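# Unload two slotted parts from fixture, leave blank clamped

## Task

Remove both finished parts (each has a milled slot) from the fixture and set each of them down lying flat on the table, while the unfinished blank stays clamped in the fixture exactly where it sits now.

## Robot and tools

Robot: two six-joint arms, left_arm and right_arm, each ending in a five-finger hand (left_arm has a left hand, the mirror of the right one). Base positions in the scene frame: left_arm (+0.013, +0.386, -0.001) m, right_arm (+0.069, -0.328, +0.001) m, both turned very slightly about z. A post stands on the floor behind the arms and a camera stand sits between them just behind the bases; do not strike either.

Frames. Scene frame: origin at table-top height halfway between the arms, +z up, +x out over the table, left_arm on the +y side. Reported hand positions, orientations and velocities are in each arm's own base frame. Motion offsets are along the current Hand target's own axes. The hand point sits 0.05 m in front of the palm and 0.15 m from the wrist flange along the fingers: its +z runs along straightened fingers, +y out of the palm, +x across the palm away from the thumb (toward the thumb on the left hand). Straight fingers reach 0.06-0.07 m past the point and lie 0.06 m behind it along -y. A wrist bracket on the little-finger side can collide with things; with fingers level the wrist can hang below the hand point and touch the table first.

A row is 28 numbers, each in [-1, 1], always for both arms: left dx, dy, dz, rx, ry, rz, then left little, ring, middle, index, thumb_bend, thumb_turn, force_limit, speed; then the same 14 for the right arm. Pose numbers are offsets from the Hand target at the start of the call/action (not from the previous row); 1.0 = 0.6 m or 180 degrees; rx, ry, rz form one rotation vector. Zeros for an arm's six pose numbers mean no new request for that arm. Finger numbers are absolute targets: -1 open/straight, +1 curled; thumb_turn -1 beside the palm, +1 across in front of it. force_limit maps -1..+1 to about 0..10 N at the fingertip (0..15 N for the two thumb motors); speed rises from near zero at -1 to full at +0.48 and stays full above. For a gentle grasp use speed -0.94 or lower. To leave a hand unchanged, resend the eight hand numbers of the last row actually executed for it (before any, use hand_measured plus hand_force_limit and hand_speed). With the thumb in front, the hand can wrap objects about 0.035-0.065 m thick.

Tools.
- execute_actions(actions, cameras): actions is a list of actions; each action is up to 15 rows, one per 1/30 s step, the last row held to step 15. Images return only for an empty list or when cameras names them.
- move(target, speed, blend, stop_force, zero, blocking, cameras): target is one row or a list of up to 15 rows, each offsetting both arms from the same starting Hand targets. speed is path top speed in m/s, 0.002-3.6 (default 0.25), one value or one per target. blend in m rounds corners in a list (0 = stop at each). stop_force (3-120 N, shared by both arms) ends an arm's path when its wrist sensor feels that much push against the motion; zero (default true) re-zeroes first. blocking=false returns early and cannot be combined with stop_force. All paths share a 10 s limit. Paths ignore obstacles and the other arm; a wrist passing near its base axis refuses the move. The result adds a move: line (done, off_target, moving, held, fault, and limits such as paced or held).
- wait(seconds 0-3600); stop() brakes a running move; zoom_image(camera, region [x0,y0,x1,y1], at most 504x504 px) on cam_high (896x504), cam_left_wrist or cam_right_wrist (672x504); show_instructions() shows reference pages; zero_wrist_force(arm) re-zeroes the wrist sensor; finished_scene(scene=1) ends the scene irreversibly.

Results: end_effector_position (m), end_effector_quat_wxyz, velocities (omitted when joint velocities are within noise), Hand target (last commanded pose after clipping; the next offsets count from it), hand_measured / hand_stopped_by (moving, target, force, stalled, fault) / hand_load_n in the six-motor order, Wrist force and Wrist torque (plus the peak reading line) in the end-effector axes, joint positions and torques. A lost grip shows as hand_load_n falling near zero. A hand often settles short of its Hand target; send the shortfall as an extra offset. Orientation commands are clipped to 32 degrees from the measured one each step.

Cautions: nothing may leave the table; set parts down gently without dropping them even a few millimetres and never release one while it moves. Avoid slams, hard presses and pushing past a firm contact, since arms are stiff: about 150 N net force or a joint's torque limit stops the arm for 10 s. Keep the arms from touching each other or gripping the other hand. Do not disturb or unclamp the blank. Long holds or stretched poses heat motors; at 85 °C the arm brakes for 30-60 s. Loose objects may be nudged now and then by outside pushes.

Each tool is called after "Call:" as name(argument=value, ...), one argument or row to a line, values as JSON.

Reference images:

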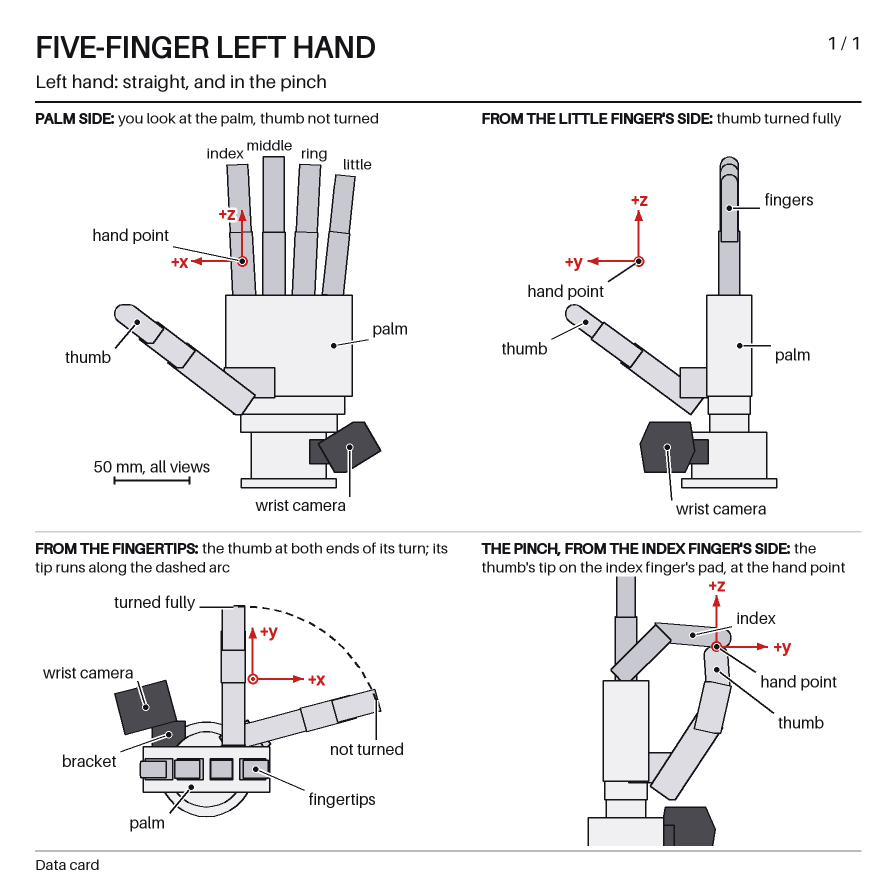

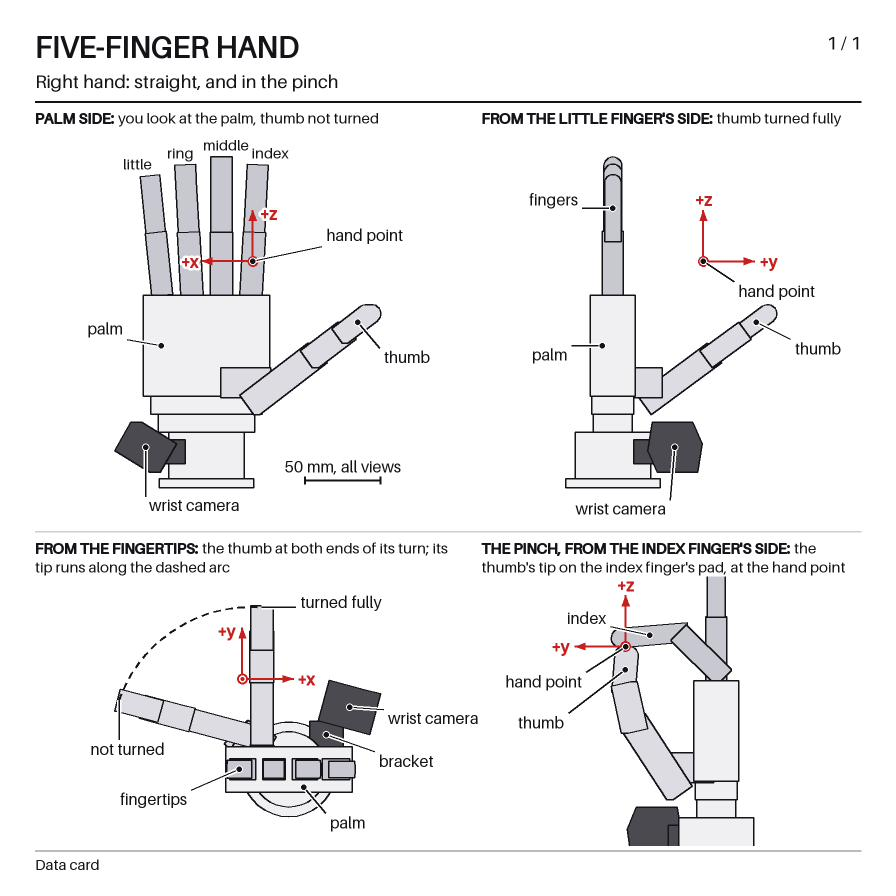

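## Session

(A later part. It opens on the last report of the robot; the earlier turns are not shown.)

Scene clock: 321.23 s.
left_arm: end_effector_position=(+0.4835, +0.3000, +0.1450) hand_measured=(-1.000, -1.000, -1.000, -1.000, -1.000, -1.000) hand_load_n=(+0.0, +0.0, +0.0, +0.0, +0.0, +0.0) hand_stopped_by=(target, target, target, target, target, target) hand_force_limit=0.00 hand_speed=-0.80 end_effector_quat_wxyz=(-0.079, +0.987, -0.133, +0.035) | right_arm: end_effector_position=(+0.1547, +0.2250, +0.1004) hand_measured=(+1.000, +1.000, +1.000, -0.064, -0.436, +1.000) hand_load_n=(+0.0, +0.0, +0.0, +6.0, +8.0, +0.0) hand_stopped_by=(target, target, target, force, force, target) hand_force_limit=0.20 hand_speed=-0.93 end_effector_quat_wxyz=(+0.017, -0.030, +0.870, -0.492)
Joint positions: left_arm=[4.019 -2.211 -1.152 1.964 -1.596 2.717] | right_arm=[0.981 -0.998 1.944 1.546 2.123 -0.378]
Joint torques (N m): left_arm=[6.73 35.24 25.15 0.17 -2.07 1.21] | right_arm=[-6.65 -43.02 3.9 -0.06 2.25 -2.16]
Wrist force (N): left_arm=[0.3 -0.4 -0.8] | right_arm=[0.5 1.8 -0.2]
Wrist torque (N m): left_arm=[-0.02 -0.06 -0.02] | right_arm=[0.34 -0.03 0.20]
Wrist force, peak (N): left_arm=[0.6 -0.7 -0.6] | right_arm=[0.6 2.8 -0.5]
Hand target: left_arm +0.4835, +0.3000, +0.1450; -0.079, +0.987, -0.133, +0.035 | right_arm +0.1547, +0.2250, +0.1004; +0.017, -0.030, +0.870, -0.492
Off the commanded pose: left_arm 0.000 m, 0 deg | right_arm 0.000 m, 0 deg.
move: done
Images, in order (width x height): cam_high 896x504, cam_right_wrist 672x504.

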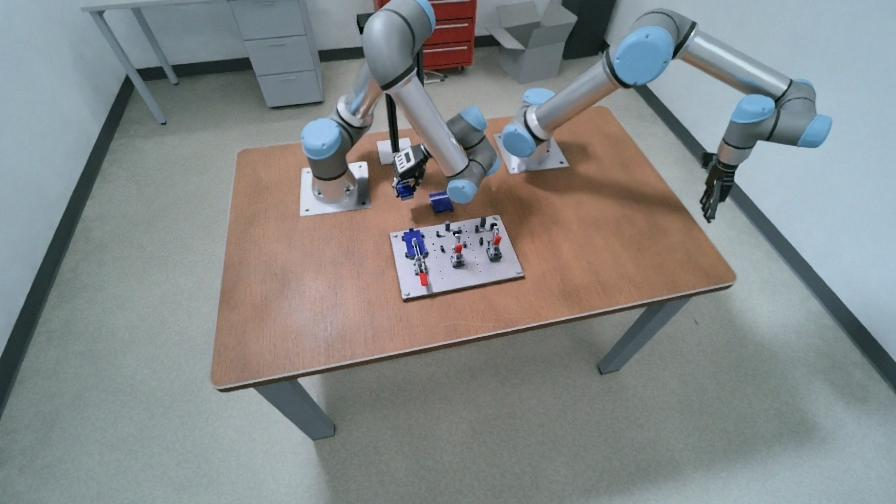

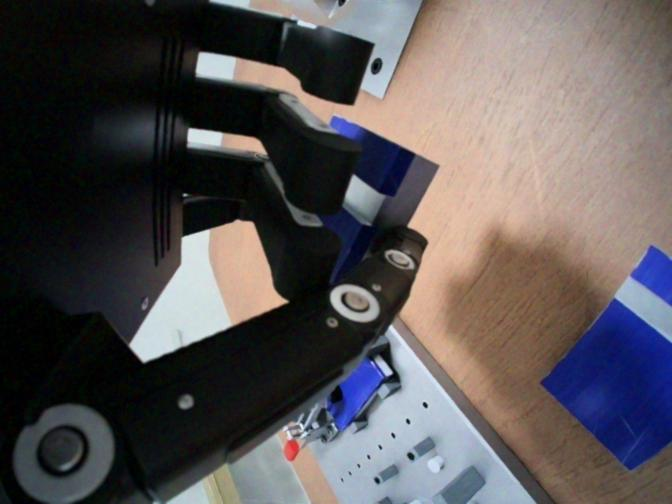

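Call:
move(
  target=[0,0,0,0,0,0,-1,-1,-1,-1,-1,-1,0,-0.8,0,0.1,0.0601,0,0,0,1,1,1,0.25,-0.25,1,0.2,-0.93],
  cameras=[],
  speed=0.06,
)

Call:
move(
  target=[0,0,0,0,0,0,-1,-1,-1,-1,-1,-1,0,-0.8,0,0.0286,0.0172,0,0,0,1,1,1,0.25,-0.25,1,0.2,-0.93],
  cameras=["cam_right_wrist"],
  speed=0.006,
  stop_force=3,
)

Call:
zoom_image(
  camera="cam_right_wrist",
  region=[240, 80, 560, 400],
)

Scene clock: 324.47 s.
left_arm: end_effector_position=(+0.4835, +0.3000, +0.1450) hand_measured=(-1.000, -1.000, -1.000, -1.000, -1.000, -1.000) hand_load_n=(+0.0, +0.0, +0.0, +0.0, -0.5, +0.0) hand_stopped_by=(target, target, target, target, target, target) hand_force_limit=0.00 hand_speed=-0.80 end_effector_quat_wxyz=(-0.079, +0.987, -0.133, +0.035) | right_arm: end_effector_position=(+0.1548, +0.2249, +0.0305) hand_measured=(+1.000, +1.000, +1.000, -0.064, -0.436, +1.000) hand_load_n=(+0.0, +0.0, +0.0, +6.5, +8.0, +0.0) hand_stopped_by=(target, target, target, force, force, target) hand_force_limit=0.20 hand_speed=-0.93 end_effector_quat_wxyz=(+0.017, -0.030, +0.870, -0.492)
Joint positions: left_arm=[4.019 -2.211 -1.152 1.964 -1.596 2.717] | right_arm=[0.981 -0.847 1.946 1.393 2.124 -0.379]
Joint torques (N m): left_arm=[8.28 34.25 24.47 -0.07 -2.21 1.03] | right_arm=[-6.21 -25.04 -19.63 -0.08 2.36 -2.15]
Wrist force (N): left_arm=[0.2 -0.6 -0.4] | right_arm=[0.8 2.2 -0.1]
Wrist torque (N m): left_arm=[-0.07 -0.02 -0.03] | right_arm=[0.39 -0.07 0.22]
Wrist force, peak (N): left_arm=[0.5 -0.7 -0.8] | right_arm=[0.5 2.6 0.3]
Hand target: left_arm +0.4835, +0.3000, +0.1450; -0.079, +0.987, -0.133, +0.035 | right_arm +0.1548, +0.2249, +0.0304; +0.017, -0.030, +0.870, -0.492
Off the commanded pose: left_arm 0.000 m, 0 deg | right_arm 0.000 m, 0 deg.
move: done

Scene clock: 327.53 s.
left_arm: end_effector_position=(+0.4835, +0.3000, +0.1450) hand_measured=(-1.000, -1.000, -1.000, -1.000, -1.000, -1.000) hand_load_n=(+0.0, +0.0, +0.0, +0.0, +0.0, +0.0) hand_stopped_by=(target, target, target, target, target, target) hand_force_limit=0.00 hand_speed=-0.80 end_effector_quat_wxyz=(-0.079, +0.987, -0.133, +0.035) | right_arm: end_effector_position=(+0.1548, +0.2249, +0.0183) hand_measured=(+1.000, +1.000, +1.000, -0.064, -0.436, +1.000) hand_load_n=(+0.0, +0.0, +0.0, +6.0, +8.0, +0.0) hand_stopped_by=(target, target, target, force, force, target) hand_force_limit=0.20 hand_speed=-0.93 end_effector_quat_wxyz=(+0.017, -0.030, +0.870, -0.492)
Joint positions: left_arm=[4.019 -2.211 -1.152 1.964 -1.596 2.717] | right_arm=[0.981 -0.819 1.943 1.368 2.124 -0.379]
Joint torques (N m): left_arm=[7.49 34.87 24.46 -0.07 -2.22 1.16] | right_arm=[-6.2 -45.58 0.05 5.08 0.26 -2.03]
Wrist force (N): left_arm=[0.5 -0.5 -0.5] | right_arm=[0.8 0.2 -1.5]
Wrist torque (N m): left_arm=[-0.05 -0.09 -0.01] | right_arm=[0.25 -0.03 0.17]
Wrist force, peak (N): left_arm=[0.7 -0.8 -0.4] | right_arm=[-0.1 -3.6 -5.7]
Hand target: left_arm +0.4835, +0.3000, +0.1450; -0.079, +0.987, -0.133, +0.035 | right_arm +0.1548, +0.2249, +0.0183; +0.017, -0.030, +0.870, -0.492 (not the last commanded pose)
Off the commanded pose: left_arm 0.000 m, 0 deg | right_arm 0.008 m, 0 deg.
move: contact (right_arm)

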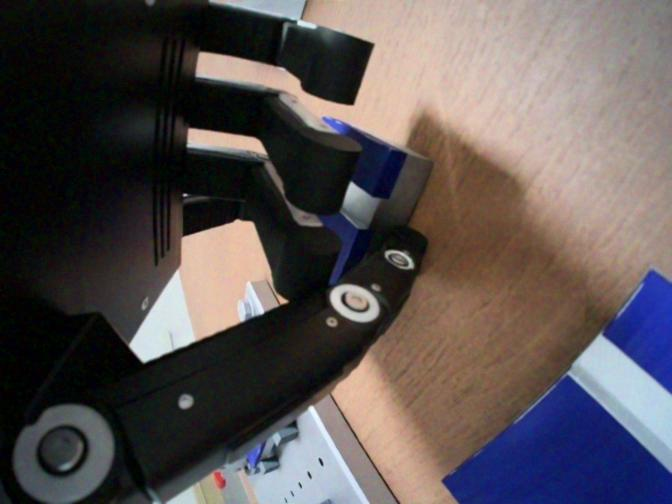

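Scaled by 1.575 from the camera's image (finer frame: 960x720).

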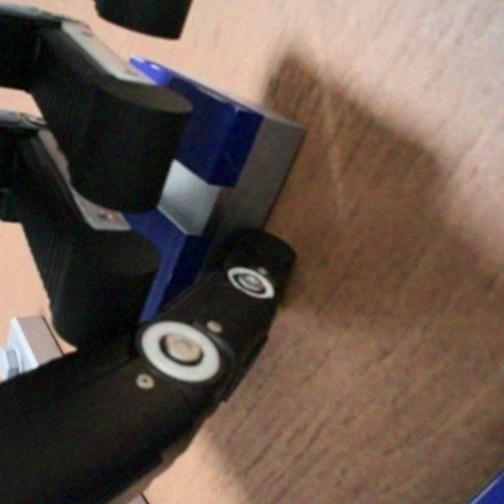

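Call:
move(
  target=[0,0,0,0,0,0,-1,-1,-1,-1,-1,-1,0,-0.8,0,0.0012,0.0007,0,0,0,1,1,1,0.25,-0.25,1,0.2,-0.93],
  cameras=["cam_right_wrist"],
  speed=0.005,
)

Call:
zoom_image(
  camera="cam_right_wrist",
  region=[300, 80, 480, 300],
)

Scene clock: 329.57 s.
left_arm: end_effector_position=(+0.4835, +0.3000, +0.1450) hand_measured=(-1.000, -1.000, -1.000, -1.000, -1.000, -1.000) hand_load_n=(+0.0, +0.0, +0.0, +0.0, +0.0, +0.0) hand_stopped_by=(target, target, target, target, target, target) hand_force_limit=0.00 hand_speed=-0.80 end_effector_quat_wxyz=(-0.079, +0.987, -0.133, +0.035) | right_arm: end_effector_position=(+0.1547, +0.2249, +0.0175) hand_measured=(+1.000, +1.000, +1.000, -0.064, -0.436, +1.000) hand_load_n=(+0.0, +0.0, +0.0, +6.0, +8.0, +0.0) hand_stopped_by=(target, target, target, force, force, target) hand_force_limit=0.20 hand_speed=-0.93 end_effector_quat_wxyz=(+0.017, -0.030, +0.870, -0.493)
Joint positions: left_arm=[4.019 -2.211 -1.152 1.964 -1.596 2.717] | right_arm=[0.981 -0.817 1.943 1.367 2.124 -0.379]
Joint torques (N m): left_arm=[7.47 35.2 24.82 0.03 -2.19 1.13] | right_arm=[-2.61 -17.77 -15.87 -2.94 -0.87 -1.45]
Wrist force (N): left_arm=[0.3 -0.4 -0.3] | right_arm=[-1.3 -14.2 -19.7]
Wrist torque (N m): left_arm=[-0.05 -0.05 -0.02] | right_arm=[-0.64 0.43 -0.06]
Wrist force, peak (N): left_arm=[0.6 -0.7 -0.6] | right_arm=[-1.2 -14.7 -19.9]
Hand target: left_arm +0.4835, +0.3000, +0.1450; -0.079, +0.987, -0.133, +0.035 | right_arm +0.1548, +0.2249, +0.0175; +0.017, -0.030, +0.870, -0.492
Off the commanded pose: left_arm 0.000 m, 0 deg | right_arm 0.000 m, 0 deg.
move: done

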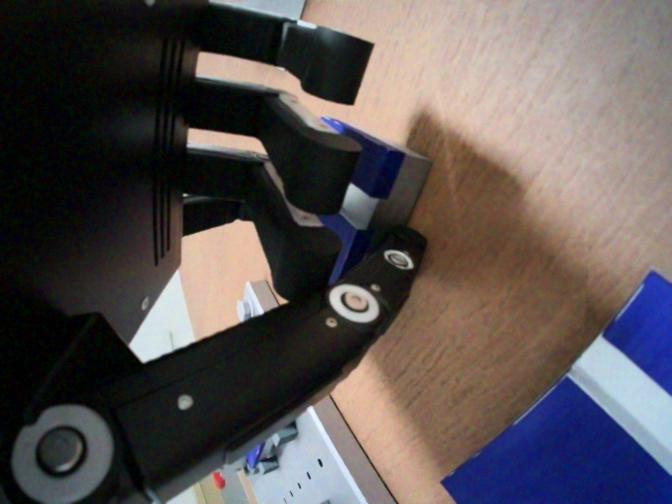

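Scaled by 2.291 from the camera's image (finer frame: 960x720).

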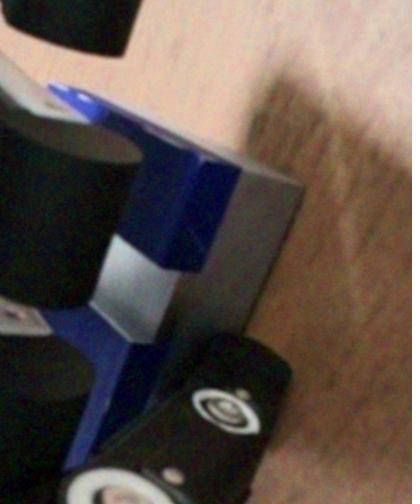

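Call:
move(
  target=[0,0,0,0,0,0,-1,-1,-1,-1,-1,-1,0,-0.8,0,-0.0009,-0.0005,0,0,0,1,1,1,0.25,-0.25,1,0.2,-0.93],
  cameras=[],
  speed=0.005,
)

Call:
move(
  target=[0,0,0,0,0,0,-1,-1,-1,-1,-1,-1,0,-0.8,0,0,0,0,0,0,1,1,1,-0.16,-0.52,1,0.2,-0.96],
  cameras=["cam_right_wrist"],
  speed=0.005,
)

Call:
zoom_image(
  camera="cam_right_wrist",
  region=[300, 80, 480, 300],
)

Scene clock: 338.67 s.
left_arm: end_effector_position=(+0.4835, +0.3000, +0.1450) hand_measured=(-1.000, -1.000, -1.000, -1.000, -1.000, -1.000) hand_load_n=(+0.0, +0.0, +0.0, +0.0, +0.0, +0.0) hand_stopped_by=(target, target, target, target, target, target) hand_force_limit=0.00 hand_speed=-0.80 end_effector_quat_wxyz=(-0.079, +0.987, -0.133, +0.035) | right_arm: end_effector_position=(+0.1548, +0.2250, +0.0181) hand_measured=(+1.000, +1.000, +1.000, -0.064, -0.436, +1.000) hand_load_n=(+0.0, +0.0, +0.0, +6.0, +8.0, +0.0) hand_stopped_by=(target, target, target, force, force, target) hand_force_limit=0.20 hand_speed=-0.93 end_effector_quat_wxyz=(+0.017, -0.030, +0.870, -0.492)
Joint positions: left_arm=[4.019 -2.211 -1.152 1.964 -1.596 2.717] | right_arm=[0.981 -0.818 1.943 1.368 2.124 -0.379]
Joint torques (N m): left_arm=[6.9 35.93 25.79 0.2 -2.16 1.12] | right_arm=[-1.12 -43.33 8.57 4.47 -0.62 1.32]
Wrist force (N): left_arm=[0.4 -0.7 -0.5] | right_arm=[0.8 -2.8 -6.3]
Wrist torque (N m): left_arm=[-0.07 -0.07 -0.01] | right_arm=[0.13 0.02 0.14]
Wrist force, peak (N): left_arm=[0.7 -0.6 -0.7] | right_arm=[-1.2 -16.1 -20.6]
Hand target: left_arm +0.4835, +0.3000, +0.1450; -0.079, +0.987, -0.133, +0.035 | right_arm +0.1548, +0.2249, +0.0181; +0.017, -0.030, +0.870, -0.492
Off the commanded pose: left_arm 0.000 m, 0 deg | right_arm 0.000 m, 0 deg.
move: done

Scene clock: 340.33 s.
left_arm: end_effector_position=(+0.4835, +0.3000, +0.1450) hand_measured=(-1.000, -1.000, -1.000, -1.000, -1.000, -1.000) hand_load_n=(+0.0, +0.0, +0.0, +0.0, +0.0, +0.0) hand_stopped_by=(target, target, target, target, target, target) hand_force_limit=0.00 hand_speed=-0.80 end_effector_quat_wxyz=(-0.079, +0.987, -0.133, +0.035) | right_arm: end_effector_position=(+0.1548, +0.2249, +0.0181) hand_measured=(+1.000, +1.000, +1.000, -0.160, -0.520, +1.000) hand_load_n=(+0.0, +0.0, +0.0, -0.5, +0.0, +0.0) hand_stopped_by=(target, target, target, target, moving, target) hand_force_limit=0.20 hand_speed=-0.96 end_effector_quat_wxyz=(+0.017, -0.030, +0.870, -0.492)
Joint positions: left_arm=[4.019 -2.211 -1.152 1.964 -1.596 2.717] | right_arm=[0.981 -0.819 1.943 1.368 2.124 -0.379]
Joint torques (N m): left_arm=[6.32 34.26 24.66 0.12 -2.14 0.99] | right_arm=[-5.99 -44.12 3.08 3.98 1.53 -0.04]
Wrist force (N): left_arm=[0.4 -0.7 -0.6] | right_arm=[0.4 -5.2 -1.5]
Wrist torque (N m): left_arm=[-0.07 -0.06 -0.02] | right_arm=[-0.02 -0.04 0.12]
Wrist force, peak (N): left_arm=[0.5 -0.7 -0.9] | right_arm=[1.0 -3.1 -6.8]
Hand target: left_arm +0.4835, +0.3000, +0.1450; -0.079, +0.987, -0.133, +0.035 | right_arm +0.1548, +0.2249, +0.0181; +0.017, -0.030, +0.870, -0.492
Off the commanded pose: left_arm 0.000 m, 0 deg | right_arm 0.000 m, 0 deg.
move: done

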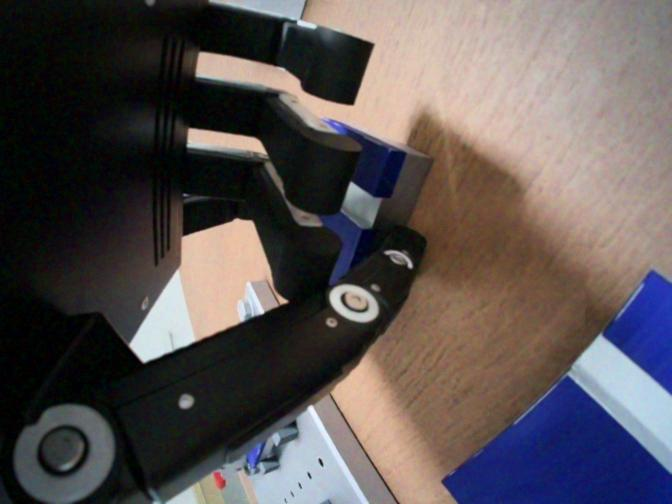

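Scaled by 2.291 from the camera's image (finer frame: 960x720).

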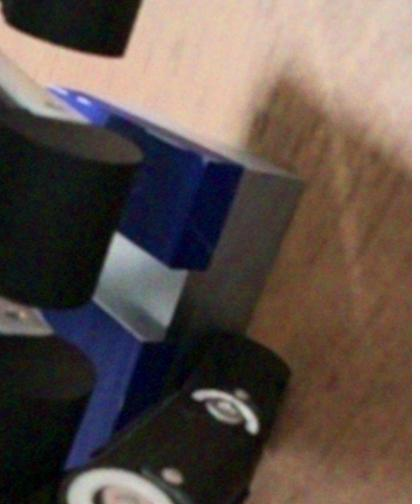

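Call:
move(
  target=[
    [0,0,0,0,0,0,-1,-1,-1,-1,-1,-1,0,-0.8,0,-0.0057,-0.0034,0,0,0,1,1,1,-0.16,-0.52,1,0.2,-0.96],
    [0,0,0,0,0,0,-1,-1,-1,-1,-1,-1,0,-0.8,0,-0.0057,-0.0034,0,0,0,1,1,1,-0.35,-0.75,1,0.2,-0.85],
    [0,0,0,0,0,0,-1,-1,-1,-1,-1,-1,0,-0.8,0,-0.2,-0.12,0,0,0,1,1,1,-0.35,-0.75,1,0.2,-0.85],
  ],
  cameras=["cam_right_wrist","cam_high"],
  speed=0.04,
)

Call:
zoom_image(
  camera="cam_high",
  region=[360, 170, 540, 310],
)

Scene clock: 347.43 s.
left_arm: end_effector_position=(+0.4835, +0.3000, +0.1450) hand_measured=(-1.000, -1.000, -1.000, -1.000, -1.000, -1.000) hand_load_n=(+0.0, +0.0, +0.0, +0.0, +0.0, +0.0) hand_stopped_by=(target, target, target, target, target, target) hand_force_limit=0.00 hand_speed=-0.80 end_effector_quat_wxyz=(-0.079, +0.987, -0.133, +0.035) | right_arm: end_effector_position=(+0.1547, +0.2249, +0.1580) hand_measured=(+1.000, +1.000, +1.000, -0.350, -0.750, +1.000) hand_load_n=(+0.0, +0.0, +0.0, +0.0, +0.0, +0.0) hand_stopped_by=(target, target, target, target, target, target) hand_force_limit=0.20 hand_speed=-0.85 end_effector_quat_wxyz=(+0.017, -0.030, +0.870, -0.492)
Joint positions: left_arm=[4.019 -2.211 -1.152 1.964 -1.596 2.717] | right_arm=[0.981 -1.109 1.92 1.682 2.124 -0.378]
Joint torques (N m): left_arm=[6.29 35.64 24.79 -0.01 -2.17 1.18] | right_arm=[6.77 -41.26 -24.64 5.03 -1.35 2.01]
Wrist force (N): left_arm=[0.2 -0.6 -0.4] | right_arm=[0.5 0.4 -0.9]
Wrist torque (N m): left_arm=[-0.06 -0.04 -0.02] | right_arm=[0.30 -0.07 0.17]
Wrist force, peak (N): left_arm=[0.8 -0.6 -0.6] | right_arm=[0.5 -5.4 -1.6]
Hand target: left_arm +0.4835, +0.3000, +0.1450; -0.079, +0.987, -0.133, +0.035 | right_arm +0.1547, +0.2249, +0.1580; +0.017, -0.030, +0.870, -0.492
Off the commanded pose: left_arm 0.000 m, 0 deg | right_arm 0.000 m, 0 deg.
move: done
Images, in order (width x height): cam_high 896x504, cam_right_wrist 672x504.

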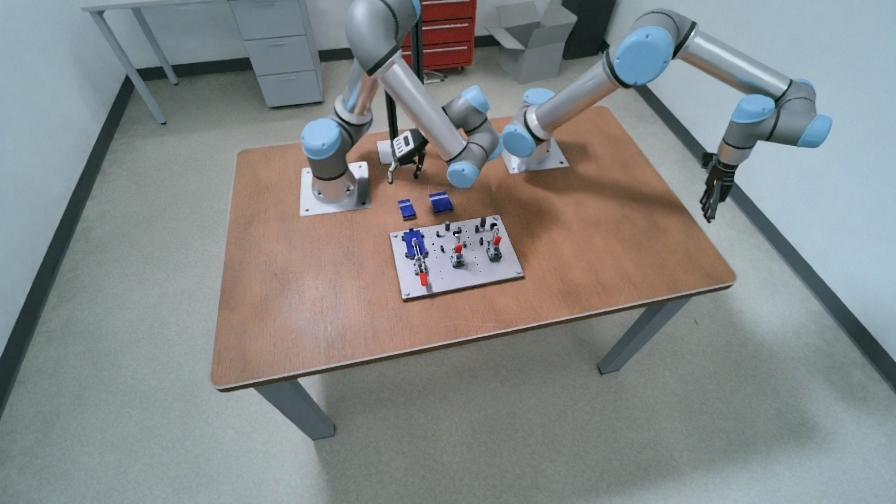

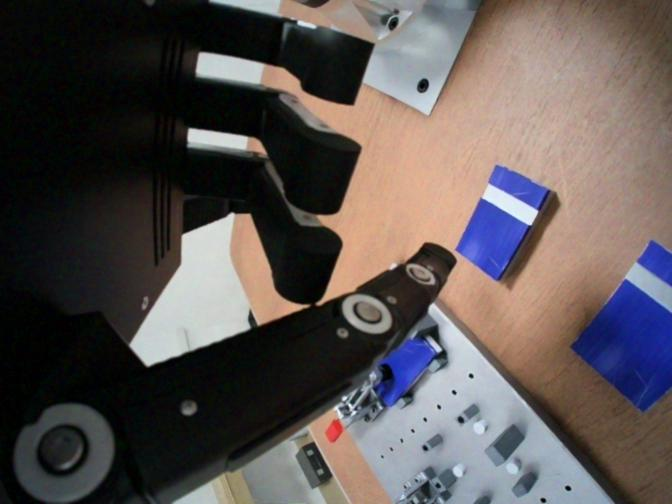

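Scaled by 2.800.

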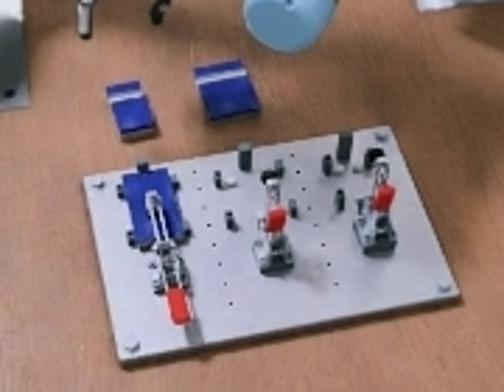

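Call:
finished_scene(
)

The scene is finished: the task was done.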